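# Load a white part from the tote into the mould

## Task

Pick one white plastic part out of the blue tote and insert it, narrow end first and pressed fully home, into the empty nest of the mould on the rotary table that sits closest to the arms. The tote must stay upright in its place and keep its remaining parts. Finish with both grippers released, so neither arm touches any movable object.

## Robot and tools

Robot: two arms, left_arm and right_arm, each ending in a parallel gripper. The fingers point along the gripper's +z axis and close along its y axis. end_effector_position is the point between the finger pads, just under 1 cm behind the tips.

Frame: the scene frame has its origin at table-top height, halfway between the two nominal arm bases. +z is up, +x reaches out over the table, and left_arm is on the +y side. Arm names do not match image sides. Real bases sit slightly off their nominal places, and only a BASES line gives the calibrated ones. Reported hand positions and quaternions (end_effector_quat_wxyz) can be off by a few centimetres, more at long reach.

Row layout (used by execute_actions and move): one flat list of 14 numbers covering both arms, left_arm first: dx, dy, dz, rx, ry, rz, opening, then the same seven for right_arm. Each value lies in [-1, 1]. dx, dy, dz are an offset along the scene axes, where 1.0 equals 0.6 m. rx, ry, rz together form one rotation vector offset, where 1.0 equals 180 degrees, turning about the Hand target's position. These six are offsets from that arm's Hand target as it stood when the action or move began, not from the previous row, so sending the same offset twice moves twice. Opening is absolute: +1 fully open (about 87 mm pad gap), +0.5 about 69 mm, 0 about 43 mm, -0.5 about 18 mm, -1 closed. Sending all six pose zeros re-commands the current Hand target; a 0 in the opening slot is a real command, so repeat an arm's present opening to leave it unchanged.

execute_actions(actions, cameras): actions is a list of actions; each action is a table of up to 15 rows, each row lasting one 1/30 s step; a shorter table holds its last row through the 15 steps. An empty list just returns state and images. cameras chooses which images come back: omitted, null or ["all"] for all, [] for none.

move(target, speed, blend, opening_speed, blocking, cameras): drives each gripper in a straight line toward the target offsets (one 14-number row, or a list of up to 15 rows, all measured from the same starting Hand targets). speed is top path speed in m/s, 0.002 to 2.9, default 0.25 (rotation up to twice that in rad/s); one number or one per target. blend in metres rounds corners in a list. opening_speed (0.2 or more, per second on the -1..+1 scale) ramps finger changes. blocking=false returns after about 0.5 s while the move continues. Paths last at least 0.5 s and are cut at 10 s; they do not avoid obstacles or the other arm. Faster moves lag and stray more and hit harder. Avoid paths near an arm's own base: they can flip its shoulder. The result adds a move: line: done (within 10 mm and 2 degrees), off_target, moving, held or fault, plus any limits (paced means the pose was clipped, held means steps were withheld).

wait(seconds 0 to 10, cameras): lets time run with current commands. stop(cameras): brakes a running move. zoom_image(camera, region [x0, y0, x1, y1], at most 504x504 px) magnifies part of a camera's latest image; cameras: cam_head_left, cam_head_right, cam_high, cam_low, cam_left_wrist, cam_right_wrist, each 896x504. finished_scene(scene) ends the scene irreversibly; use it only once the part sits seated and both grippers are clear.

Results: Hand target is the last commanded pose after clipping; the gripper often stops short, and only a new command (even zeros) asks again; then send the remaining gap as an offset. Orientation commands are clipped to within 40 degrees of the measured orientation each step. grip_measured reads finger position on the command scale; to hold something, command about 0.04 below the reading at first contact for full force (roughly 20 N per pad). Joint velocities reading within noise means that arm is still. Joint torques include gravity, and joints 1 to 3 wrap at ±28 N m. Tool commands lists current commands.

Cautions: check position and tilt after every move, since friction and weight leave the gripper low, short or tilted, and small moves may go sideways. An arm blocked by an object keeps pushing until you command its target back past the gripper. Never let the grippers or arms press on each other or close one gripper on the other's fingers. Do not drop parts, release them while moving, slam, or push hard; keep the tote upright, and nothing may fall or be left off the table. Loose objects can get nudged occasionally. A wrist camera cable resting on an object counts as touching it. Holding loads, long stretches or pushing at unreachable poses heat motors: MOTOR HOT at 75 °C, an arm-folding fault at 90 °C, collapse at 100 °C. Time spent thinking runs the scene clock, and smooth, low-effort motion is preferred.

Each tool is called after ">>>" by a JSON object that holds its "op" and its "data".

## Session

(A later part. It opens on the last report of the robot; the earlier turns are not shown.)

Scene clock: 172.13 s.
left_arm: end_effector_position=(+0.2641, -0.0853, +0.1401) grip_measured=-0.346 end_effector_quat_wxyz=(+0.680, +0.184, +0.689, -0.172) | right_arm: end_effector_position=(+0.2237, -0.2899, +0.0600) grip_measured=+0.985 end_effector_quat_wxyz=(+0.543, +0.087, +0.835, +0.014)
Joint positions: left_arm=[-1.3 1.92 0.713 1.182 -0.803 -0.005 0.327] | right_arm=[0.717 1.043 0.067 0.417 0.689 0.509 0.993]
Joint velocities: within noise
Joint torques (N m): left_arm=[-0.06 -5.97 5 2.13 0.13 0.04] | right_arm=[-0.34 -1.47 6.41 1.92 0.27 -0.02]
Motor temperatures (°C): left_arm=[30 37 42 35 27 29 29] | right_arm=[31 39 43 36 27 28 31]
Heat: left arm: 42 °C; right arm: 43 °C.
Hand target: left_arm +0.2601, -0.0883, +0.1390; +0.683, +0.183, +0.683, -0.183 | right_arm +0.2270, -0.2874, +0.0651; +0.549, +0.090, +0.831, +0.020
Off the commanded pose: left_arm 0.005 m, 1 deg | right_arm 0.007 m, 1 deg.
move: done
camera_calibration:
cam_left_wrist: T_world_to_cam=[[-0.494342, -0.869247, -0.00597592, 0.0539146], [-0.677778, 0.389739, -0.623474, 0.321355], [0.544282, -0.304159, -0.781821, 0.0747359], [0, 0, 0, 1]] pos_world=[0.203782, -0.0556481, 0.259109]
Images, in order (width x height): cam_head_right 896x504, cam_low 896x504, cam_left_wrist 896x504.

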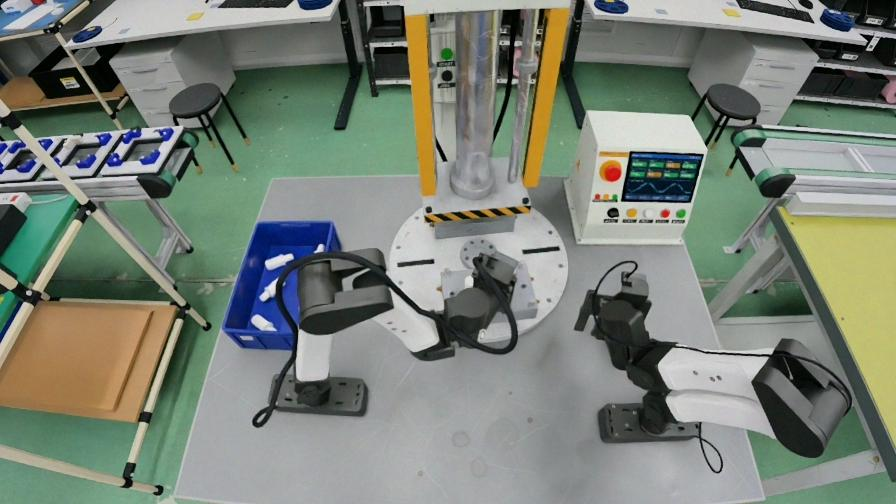

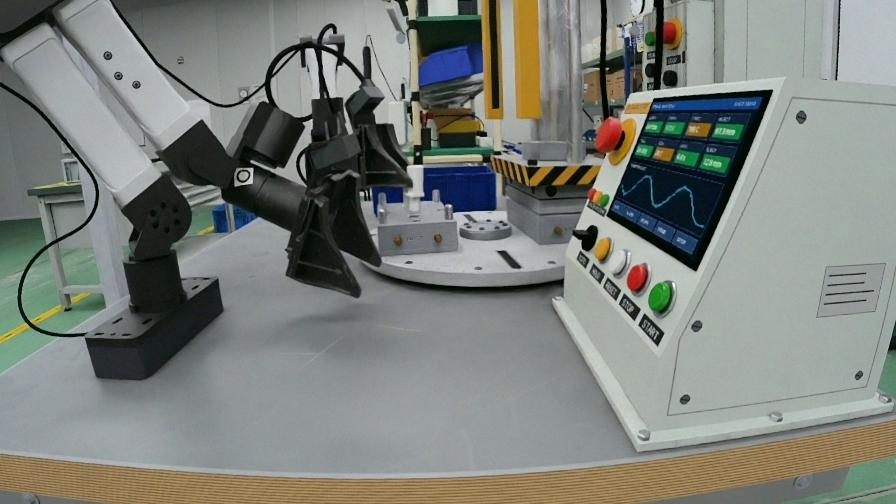

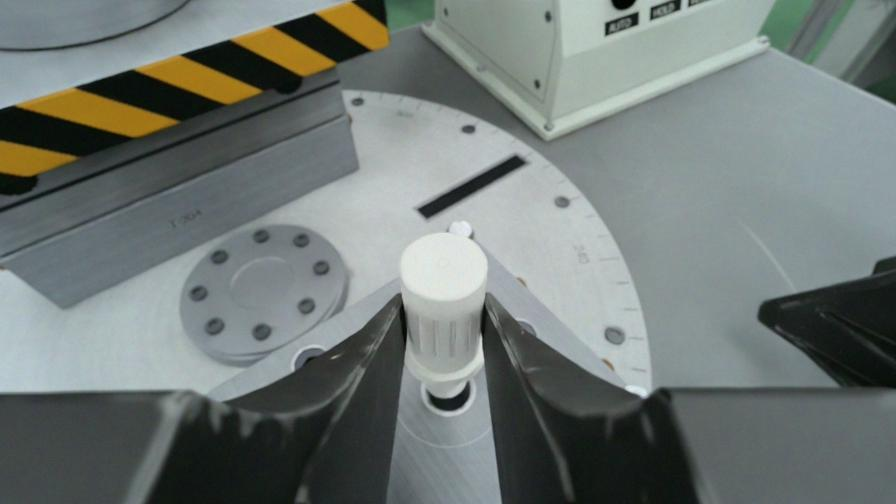

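>>> {"op": "move", "data": {"target": [-0.0052,0.0004,-0.003,-0.0055,-0.0095,0,-0.6,0,0,0,0,0,0,1], "speed": 0.1, "cameras": ["cam_left_wrist","cam_low"]}}

>>> {"op": "zoom_image", "data": {"camera": "cam_left_wrist", "region": [390, 310, 510, 430]}}

>>> {"op": "zoom_image", "data": {"camera": "cam_low", "region": [370, 140, 470, 240]}}

Scene clock: 193.67 s.
left_arm: end_effector_position=(+0.2593, -0.0870, +0.1353) grip_measured=-0.346 end_effector_quat_wxyz=(+0.687, +0.191, +0.679, -0.175) | right_arm: end_effector_position=(+0.2237, -0.2899, +0.0600) grip_measured=+0.985 end_effector_quat_wxyz=(+0.543, +0.087, +0.835, +0.014)
Joint positions: left_arm=[-1.314 1.958 0.7 1.264 -0.803 0.03 0.327] | right_arm=[0.717 1.043 0.067 0.417 0.689 0.509 0.993]
Joint velocities: within noise
Joint torques (N m): left_arm=[0.1 -5.91 4.67 2.31 0.02 0.06] | right_arm=[-0.35 -1.52 6.3 1.93 0.29 -0.03]
Motor temperatures (°C): left_arm=[29 38 42 38 27 29 30] | right_arm=[31 39 43 37 27 28 31]
Heat: left arm: 42 °C; right arm: 43 °C.
Hand target: left_arm +0.2570, -0.0880, +0.1372; +0.695, +0.180, +0.671, -0.186 | right_arm +0.2270, -0.2874, +0.0651; +0.549, +0.090, +0.831, +0.020
Off the commanded pose: left_arm 0.003 m, 2 deg | right_arm 0.007 m, 1 deg.
move: done
camera_calibration:
cam_left_wrist: T_world_to_cam=[[-0.50607, -0.862286, -0.0188586, 0.0553766], [-0.656713, 0.399411, -0.639687, 0.313326], [0.559125, -0.311342, -0.768404, 0.0667966], [0, 0, 0, 1]] pos_world=[0.196442, -0.0565987, 0.252801]
Images, in order (width x height): cam_low 896x504, cam_left_wrist 896x504.

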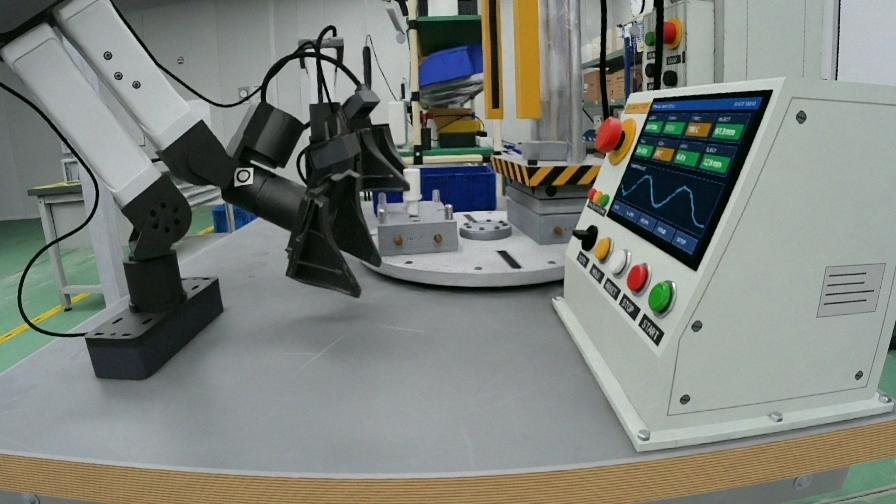

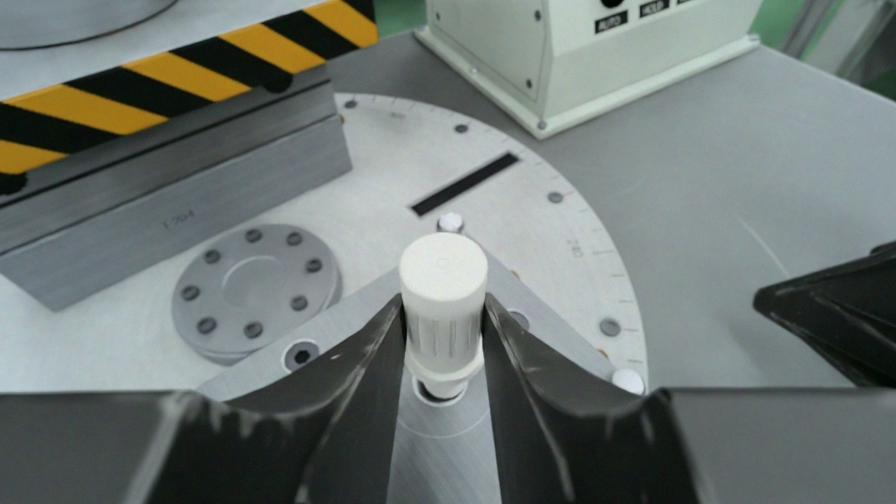

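Scaled by 4.200 from the camera's 896x504 image, which has a finer 1280x720 frame.

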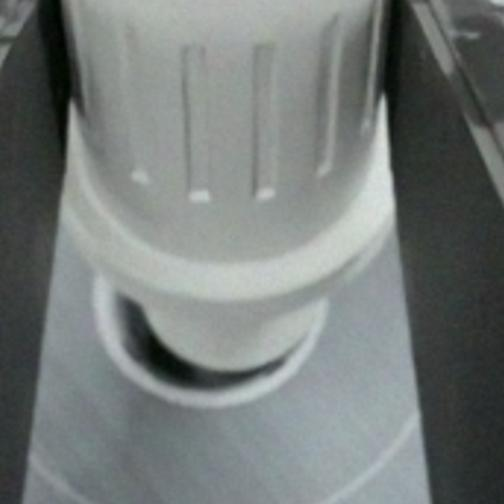

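Scaled by 5.040 from the camera's 896x504 image, which has a finer 1280x720 frame.

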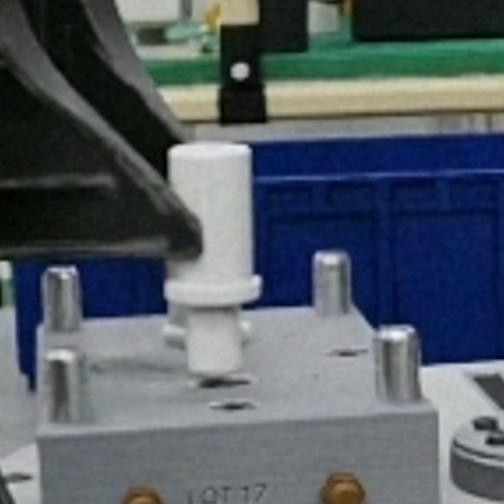

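>>> {"op": "move", "data": {"target": [0.0043,0.0022,-0.01,0,0,0,-0.6,0,0,0,0,0,0,1], "speed": 0.1, "cameras": ["cam_left_wrist","cam_low"]}}

>>> {"op": "zoom_image", "data": {"camera": "cam_left_wrist", "region": [390, 310, 510, 430]}}

>>> {"op": "zoom_image", "data": {"camera": "cam_low", "region": [370, 140, 470, 240]}}

Scene clock: 210.43 s.
left_arm: end_effector_position=(+0.2594, -0.0877, +0.1303) grip_measured=-0.346 end_effector_quat_wxyz=(+0.687, +0.191, +0.679, -0.175) | right_arm: end_effector_position=(+0.2237, -0.2899, +0.0600) grip_measured=+0.985 end_effector_quat_wxyz=(+0.543, +0.087, +0.835, +0.014)
Joint positions: left_arm=[-1.314 1.981 0.7 1.289 -0.803 0.031 0.327] | right_arm=[0.717 1.043 0.067 0.417 0.689 0.509 0.993]
Joint velocities: within noise
Joint torques (N m): left_arm=[0.92 -5.93 4.03 2.36 0.11 0.03] | right_arm=[-0.31 -1.51 6.39 1.95 0.28 -0.02]
Motor temperatures (°C): left_arm=[29 38 41 40 27 29 30] | right_arm=[31 39 43 37 27 28 31]
Heat: left arm: 41 °C; right arm: 43 °C.
Hand target: left_arm +0.2596, -0.0867, +0.1312; +0.695, +0.180, +0.671, -0.186 | right_arm +0.2270, -0.2874, +0.0651; +0.549, +0.090, +0.831, +0.020
Off the commanded pose: left_arm 0.001 m, 2 deg | right_arm 0.007 m, 1 deg.
move: done
camera_calibration:
cam_left_wrist: T_world_to_cam=[[-0.506049, -0.862297, -0.0189299, 0.0548269], [-0.656101, 0.399102, -0.640508, 0.31044], [0.559863, -0.311708, -0.767719, 0.0623005], [0, 0, 0, 1]] pos_world=[0.196545, -0.0572005, 0.247706]
Images, in order (width x height): cam_low 896x504, cam_left_wrist 896x504.

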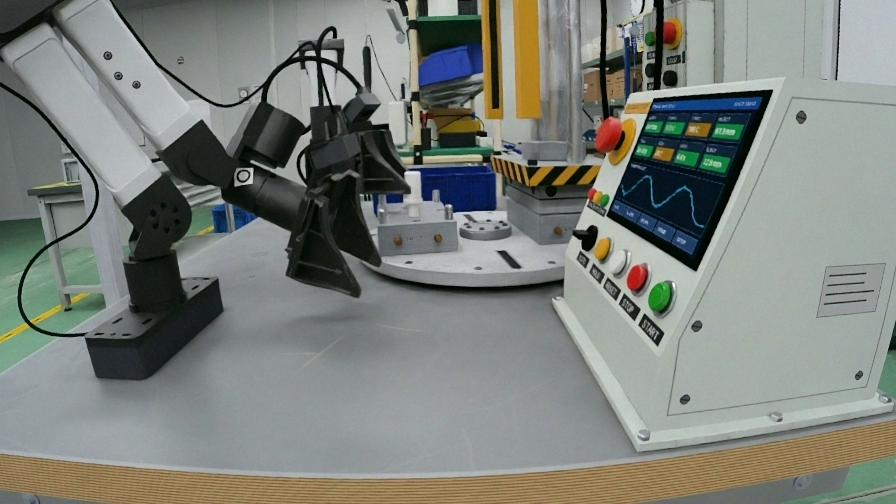

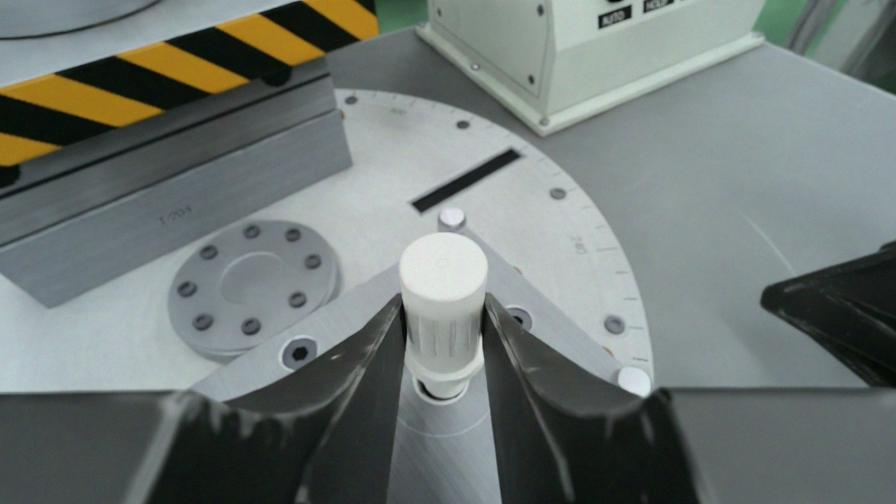

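Scaled by 4.200 from the camera's 896x504 image, which has a finer 1280x720 frame.

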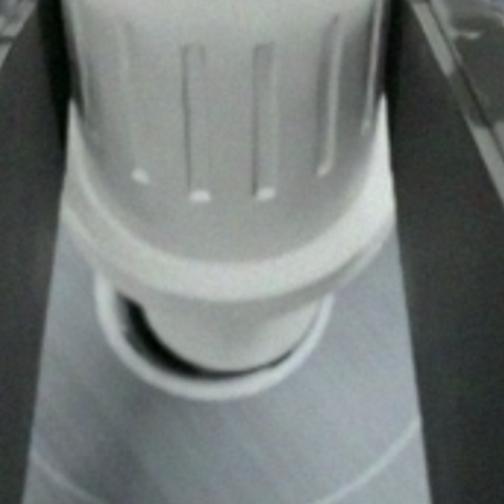

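Scaled by 5.040 from the camera's 896x504 image, which has a finer 1280x720 frame.

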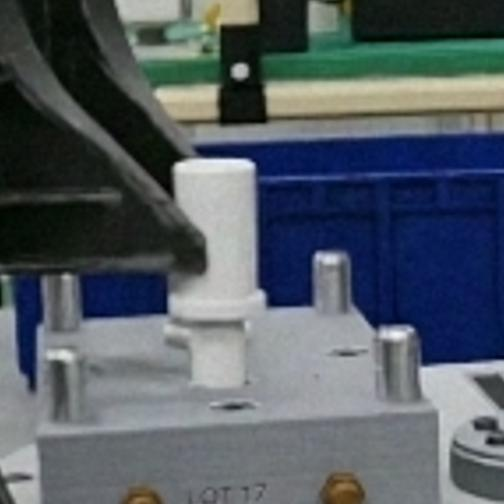

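>>> {"op": "move", "data": {"target": [0.0077,0.0028,0.008,0,0,0,-0.6,0,0,0,0,0,0,1], "speed": 0.1, "cameras": ["cam_left_wrist","cam_low"]}}

>>> {"op": "zoom_image", "data": {"camera": "cam_left_wrist", "region": [390, 310, 510, 430]}}

>>> {"op": "zoom_image", "data": {"camera": "cam_low", "region": [370, 140, 470, 240]}}

Scene clock: 219.87 s.
left_arm: end_effector_position=(+0.2627, -0.0860, +0.1301) grip_measured=-0.346 end_effector_quat_wxyz=(+0.688, +0.189, +0.680, -0.172) | right_arm: end_effector_position=(+0.2237, -0.2899, +0.0600) grip_measured=+0.985 end_effector_quat_wxyz=(+0.543, +0.087, +0.835, +0.014)
Joint positions: left_arm=[-1.305 1.981 0.7 1.289 -0.801 0.031 0.327] | right_arm=[0.717 1.043 0.067 0.417 0.689 0.509 0.993]
Joint velocities: within noise
Joint torques (N m): left_arm=[1.26 -7.43 4.05 2.2 0.26 0.01] | right_arm=[-0.21 -1.42 6.35 1.91 0.26 0]
Motor temperatures (°C): left_arm=[29 38 40 41 27 29 30] | right_arm=[31 39 43 37 27 28 31]
Heat: left arm: 41 °C; right arm: 43 °C.
Hand target: left_arm +0.2642, -0.0850, +0.1359; +0.695, +0.180, +0.671, -0.186 | right_arm +0.2270, -0.2874, +0.0651; +0.549, +0.090, +0.831, +0.020
Off the commanded pose: left_arm 0.006 m, 2 deg | right_arm 0.007 m, 1 deg.
move: done
camera_calibration:
cam_left_wrist: T_world_to_cam=[[-0.500473, -0.86553, -0.0196239, 0.0562858], [-0.658571, 0.395322, -0.640317, 0.312034], [0.561971, -0.307538, -0.76786, 0.0606881], [0, 0, 0, 1]] pos_world=[0.199561, -0.0559729, 0.247505]
Images, in order (width x height): cam_low 896x504, cam_left_wrist 896x504.

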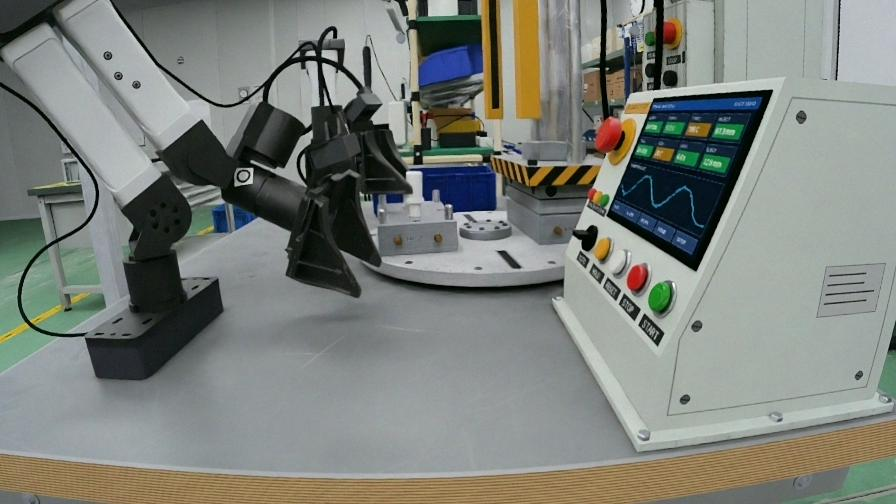

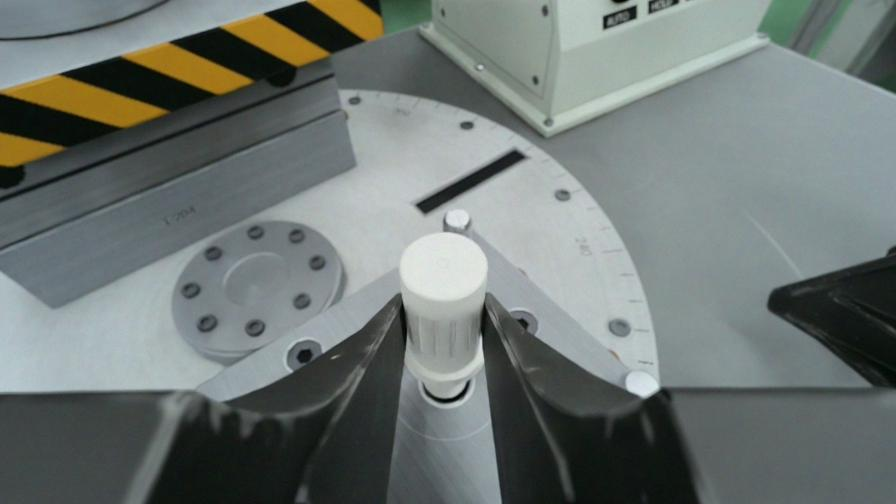

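Scaled by 4.200 from the camera's 896x504 image, which has a finer 1280x720 frame.

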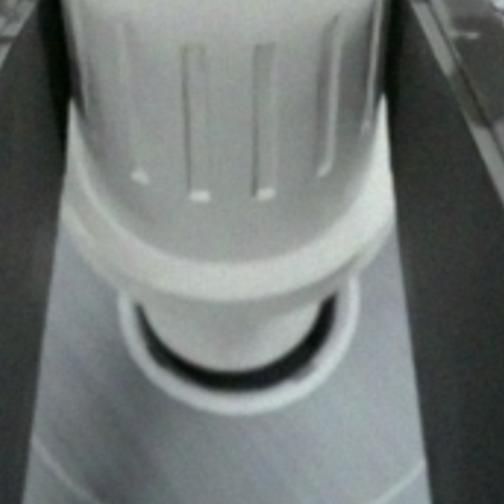

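Scaled by 5.040 from the camera's 896x504 image, which has a finer 1280x720 frame.

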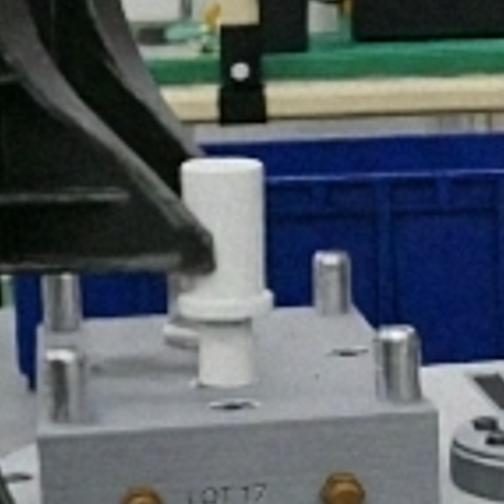

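>>> {"op": "move", "data": {"target": [-0.0035,0.001,-0.022,0,0,0,-0.6,0,0,0,0,0,0,1], "speed": 0.05, "cameras": ["cam_left_wrist","cam_low"]}}

>>> {"op": "zoom_image", "data": {"camera": "cam_left_wrist", "region": [390, 310, 510, 430]}}

>>> {"op": "zoom_image", "data": {"camera": "cam_low", "region": [370, 140, 470, 240]}}

Scene clock: 230.03 s.
left_arm: end_effector_position=(+0.2619, -0.0857, +0.1211) grip_measured=-0.346 end_effector_quat_wxyz=(+0.686, +0.193, +0.680, -0.172) | right_arm: end_effector_position=(+0.2237, -0.2899, +0.0600) grip_measured=+0.985 end_effector_quat_wxyz=(+0.543, +0.087, +0.835, +0.014)
Joint positions: left_arm=[-1.305 2.012 0.692 1.322 -0.795 0.031 0.327] | right_arm=[0.717 1.043 0.067 0.417 0.689 0.509 0.993]
Joint velocities: within noise
Joint torques (N m): left_arm=[0.88 -6.06 3.69 2.42 0.13 0] | right_arm=[-0.35 -1.33 6.41 1.94 0.27 0]
Motor temperatures (°C): left_arm=[29 38 40 41 27 29 30] | right_arm=[31 39 43 37 27 28 31]
Heat: left arm: 41 °C; right arm: 43 °C.
Hand target: left_arm +0.2621, -0.0844, +0.1228; +0.695, +0.180, +0.671, -0.186 | right_arm +0.2270, -0.2874, +0.0651; +0.549, +0.090, +0.831, +0.020
Off the commanded pose: left_arm 0.002 m, 3 deg | right_arm 0.007 m, 1 deg.
move: off_target (left_arm)
camera_calibration:
cam_left_wrist: T_world_to_cam=[[-0.505416, -0.862554, -0.0235657, 0.0579427], [-0.656974, 0.402374, -0.637558, 0.305468], [0.55941, -0.30675, -0.770042, 0.0552827], [0, 0, 0, 1]] pos_world=[0.199044, -0.0559757, 0.238689]
Images, in order (width x height): cam_low 896x504, cam_left_wrist 896x504.

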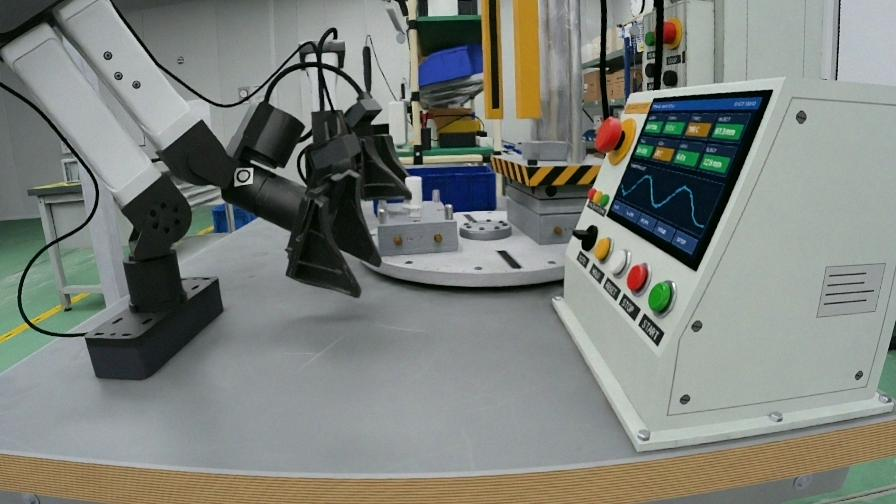

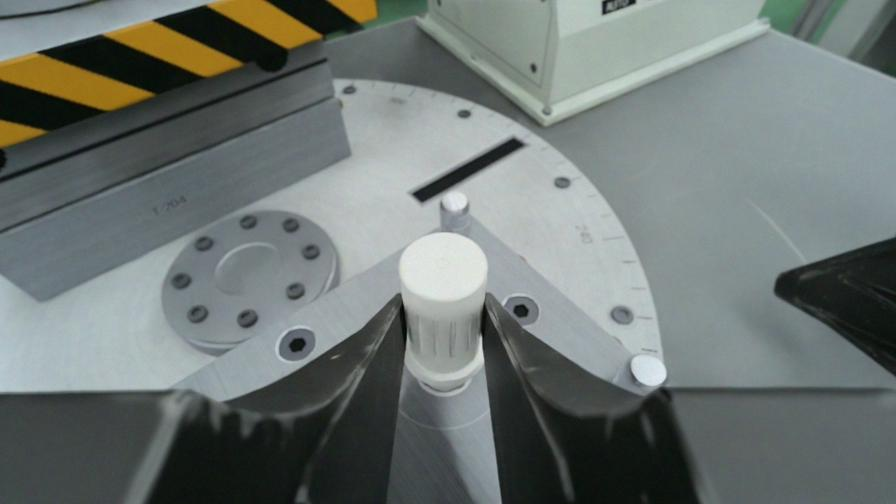

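Scaled by 4.200 from the camera's 896x504 image, which has a finer 1280x720 frame.

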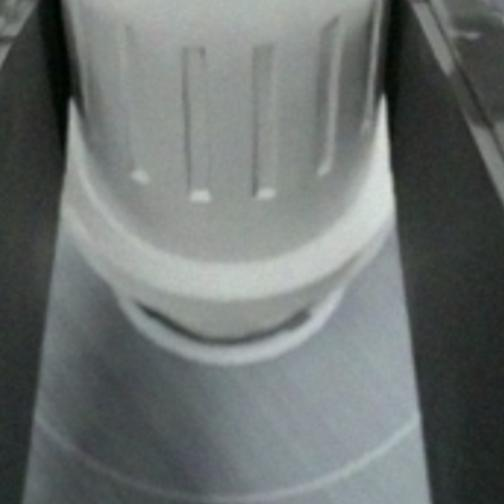

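Scaled by 5.040 from the camera's 896x504 image, which has a finer 1280x720 frame.

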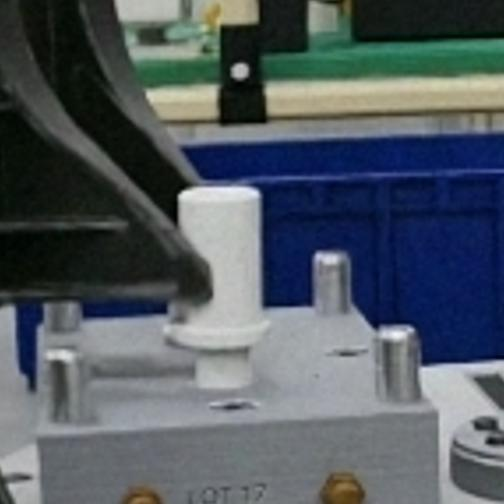

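>>> {"op": "move", "data": {"target": [0,0,-0.03,0,0,0,-0.6,0,0,0,0,0,0,1], "speed": 0.05, "cameras": ["cam_left_wrist","cam_low"]}}

>>> {"op": "zoom_image", "data": {"camera": "cam_left_wrist", "region": [390, 310, 510, 430]}}

>>> {"op": "zoom_image", "data": {"camera": "cam_low", "region": [370, 140, 470, 240]}}

Scene clock: 236.87 s.
left_arm: end_effector_position=(+0.2618, -0.0854, +0.1083) grip_measured=-0.346 end_effector_quat_wxyz=(+0.690, +0.187, +0.676, -0.178) | right_arm: end_effector_position=(+0.2237, -0.2899, +0.0600) grip_measured=+0.985 end_effector_quat_wxyz=(+0.543, +0.087, +0.835, +0.014)
Joint positions: left_arm=[-1.305 2.081 0.685 1.418 -0.795 0.032 0.327] | right_arm=[0.717 1.043 0.067 0.417 0.689 0.509 0.993]
Joint velocities: within noise
Joint torques (N m): left_arm=[0.85 -5.35 3.96 2.27 0.13 0.01] | right_arm=[-0.31 -1.46 6.38 1.93 0.28 0]
Motor temperatures (°C): left_arm=[29 38 40 41 27 29 30] | right_arm=[31 39 43 37 27 28 31]
Heat: left arm: 41 °C; right arm: 43 °C.
Hand target: left_arm +0.2622, -0.0844, +0.1048; +0.695, +0.180, +0.671, -0.186 | right_arm +0.2270, -0.2874, +0.0651; +0.549, +0.090, +0.831, +0.020
Off the commanded pose: left_arm 0.004 m, 1 deg | right_arm 0.007 m, 1 deg.
move: done
camera_calibration:
cam_left_wrist: T_world_to_cam=[[-0.505659, -0.862677, -0.00984957, 0.0564128], [-0.653483, 0.390444, -0.64847, 0.296435], [0.563266, -0.321468, -0.761176, 0.042394], [0, 0, 0, 1]] pos_world=[0.198362, -0.0534469, 0.225055]
Images, in order (width x height): cam_low 896x504, cam_left_wrist 896x504.

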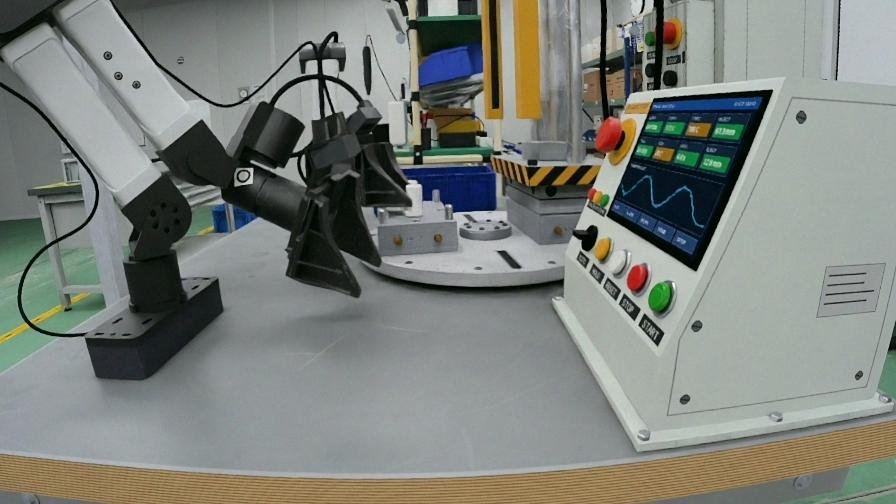

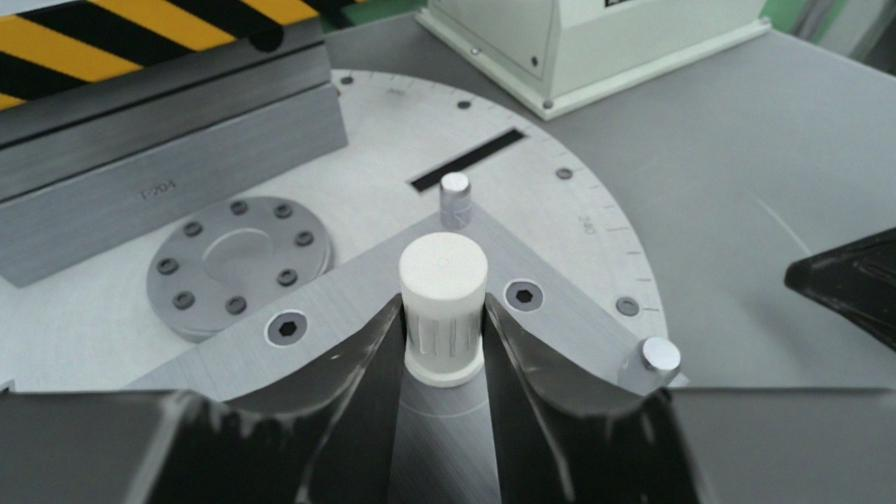

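Scaled by 4.200 from the camera's 896x504 image, which has a finer 1280x720 frame.

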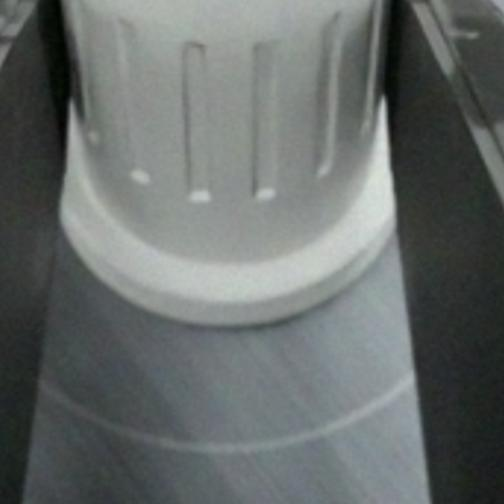

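Scaled by 5.040 from the camera's 896x504 image, which has a finer 1280x720 frame.

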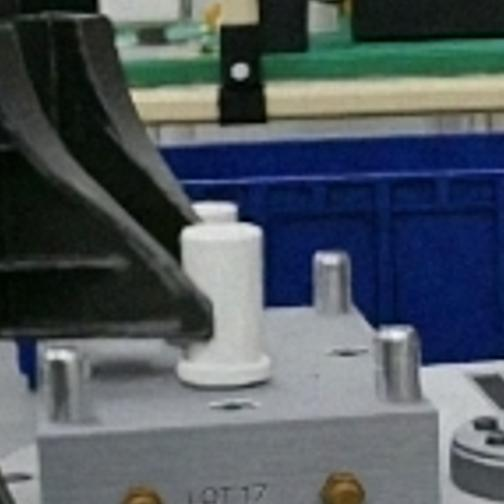

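>>> {"op": "move", "data": {"target": [0,0,-0.015,0,0,0,-0.6,0,0,0,0,0,0,1], "speed": 0.04, "cameras": ["cam_left_wrist","cam_low"]}}

>>> {"op": "zoom_image", "data": {"camera": "cam_low", "region": [370, 140, 470, 240]}}

Scene clock: 242.10 s.
left_arm: end_effector_position=(+0.2615, -0.0852, +0.1058) grip_measured=-0.346 end_effector_quat_wxyz=(+0.689, +0.188, +0.677, -0.177) | right_arm: end_effector_position=(+0.2237, -0.2899, +0.0600) grip_measured=+0.985 end_effector_quat_wxyz=(+0.543, +0.087, +0.835, +0.014)
Joint positions: left_arm=[-1.306 2.088 0.685 1.42 -0.797 0.032 0.327] | right_arm=[0.717 1.043 0.067 0.417 0.689 0.509 0.993]
Joint velocities: within noise
Joint torques (N m): left_arm=[0.96 -3.33 3.97 2.55 0.15 -0.03] | right_arm=[-0.34 -1.42 6.26 1.91 0.28 -0.03]
Motor temperatures (°C): left_arm=[29 38 40 41 27 29 30] | right_arm=[31 38 43 37 27 28 31]
Heat: left arm: 41 °C; right arm: 43 °C.
Hand target: left_arm +0.2621, -0.0845, +0.0958; +0.695, +0.180, +0.671, -0.186 | right_arm +0.2270, -0.2874, +0.0651; +0.549, +0.090, +0.831, +0.020
Off the commanded pose: left_arm 0.010 m, 2 deg | right_arm 0.007 m, 1 deg.
move: done
camera_calibration:
cam_left_wrist: T_world_to_cam=[[-0.50506, -0.862979, -0.0134795, 0.0566338], [-0.654421, 0.39309, -0.645921, 0.29471], [0.562715, -0.317407, -0.763285, 0.0414208], [0, 0, 0, 1]] pos_world=[0.19816, -0.0538266, 0.222739]
Images, in order (width x height): cam_low 896x504, cam_left_wrist 896x504.

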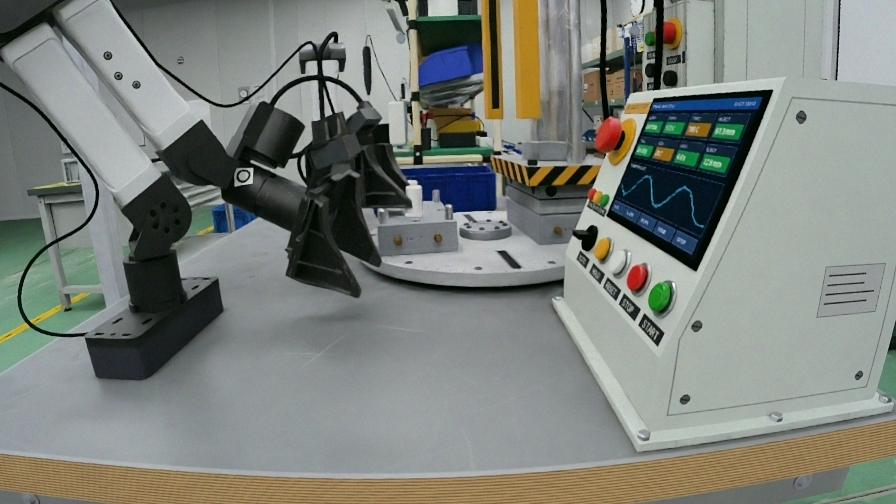

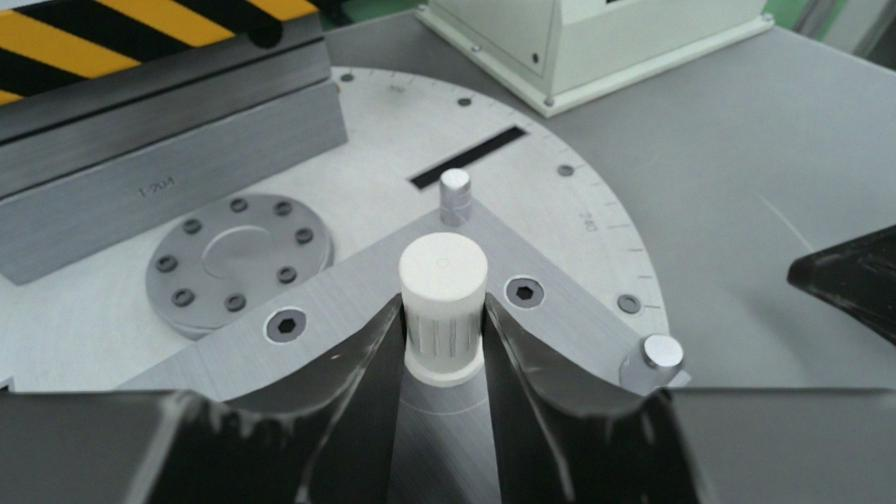

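Scaled by 5.040 from the camera's 896x504 image, which has a finer 1280x720 frame.

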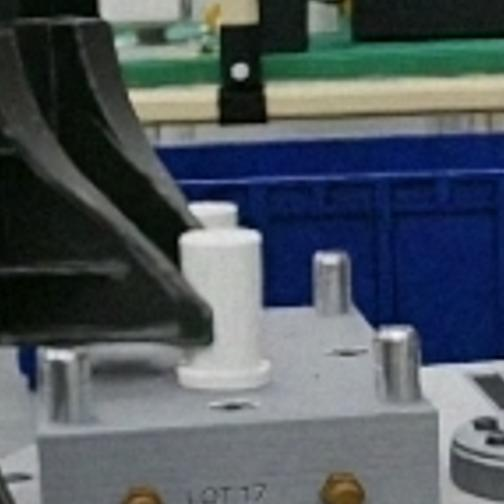

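>>> {"op": "move", "data": {"target": [[0,0,0.014,0,0,0,-0.6,0,0,0,0,0,0,1],[0,0,0.014,0,0,0,0,0,0,0,0,0,0,1]], "speed": 0.05, "opening_speed": 0.5, "cameras": ["cam_left_wrist","cam_low"]}}

>>> {"op": "zoom_image", "data": {"camera": "cam_low", "region": [370, 140, 470, 240]}}

Scene clock: 251.30 s.
left_arm: end_effector_position=(+0.2614, -0.0847, +0.1019) grip_measured=+0.000 end_effector_quat_wxyz=(+0.687, +0.192, +0.679, -0.173) | right_arm: end_effector_position=(+0.2237, -0.2899, +0.0600) grip_measured=+0.985 end_effector_quat_wxyz=(+0.543, +0.087, +0.835, +0.014)
Joint positions: left_arm=[-1.306 2.096 0.685 1.416 -0.797 0.033 0.5] | right_arm=[0.717 1.043 0.067 0.417 0.689 0.509 0.993]
Joint velocities: within noise
Joint torques (N m): left_arm=[0.96 -6.26 3.88 2.32 0.14 0] | right_arm=[-0.34 -1.47 6.27 1.92 0.27 0.01]
Motor temperatures (°C): left_arm=[29 38 40 42 27 29 30] | right_arm=[31 38 43 37 27 28 31]
Heat: left arm: 42 °C; right arm: 43 °C.
Hand target: left_arm +0.2621, -0.0844, +0.1041; +0.695, +0.180, +0.671, -0.186 | right_arm +0.2270, -0.2874, +0.0651; +0.549, +0.090, +0.831, +0.020
Off the commanded pose: left_arm 0.002 m, 2 deg | right_arm 0.007 m, 1 deg.
move: done
camera_calibration:
cam_left_wrist: T_world_to_cam=[[-0.504764, -0.862984, -0.0217274, 0.0577802], [-0.656213, 0.399933, -0.639874, 0.292317], [0.56089, -0.308728, -0.768173, 0.0403569], [0, 0, 0, 1]] pos_world=[0.198352, -0.0545844, 0.219302]
Images, in order (width x height): cam_low 896x504, cam_left_wrist 896x504.

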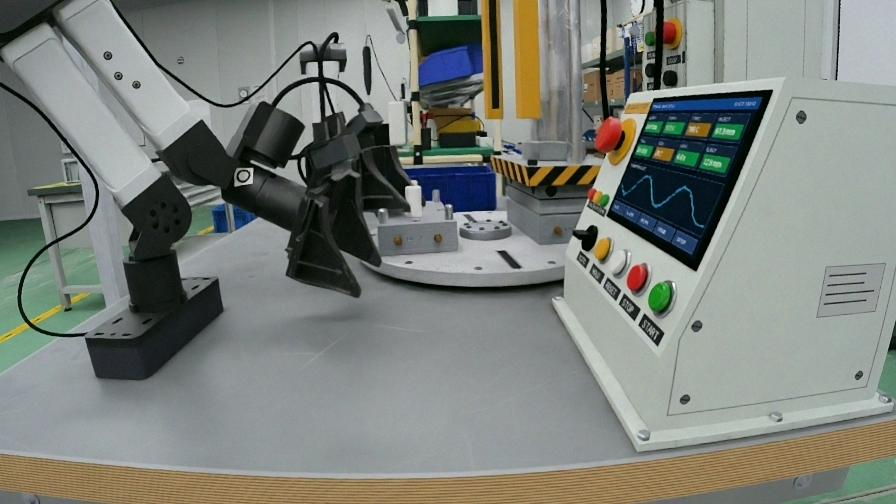

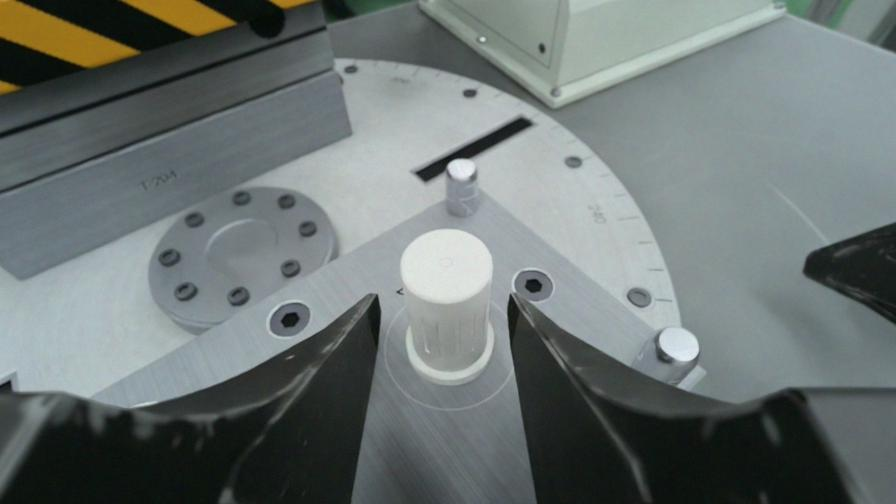

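Scaled by 5.040 from the camera's 896x504 image, which has a finer 1280x720 frame.

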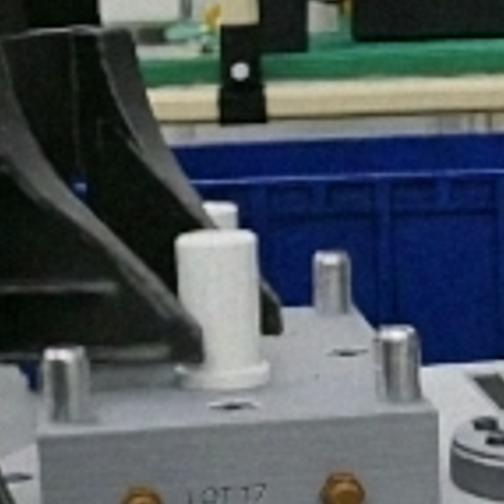

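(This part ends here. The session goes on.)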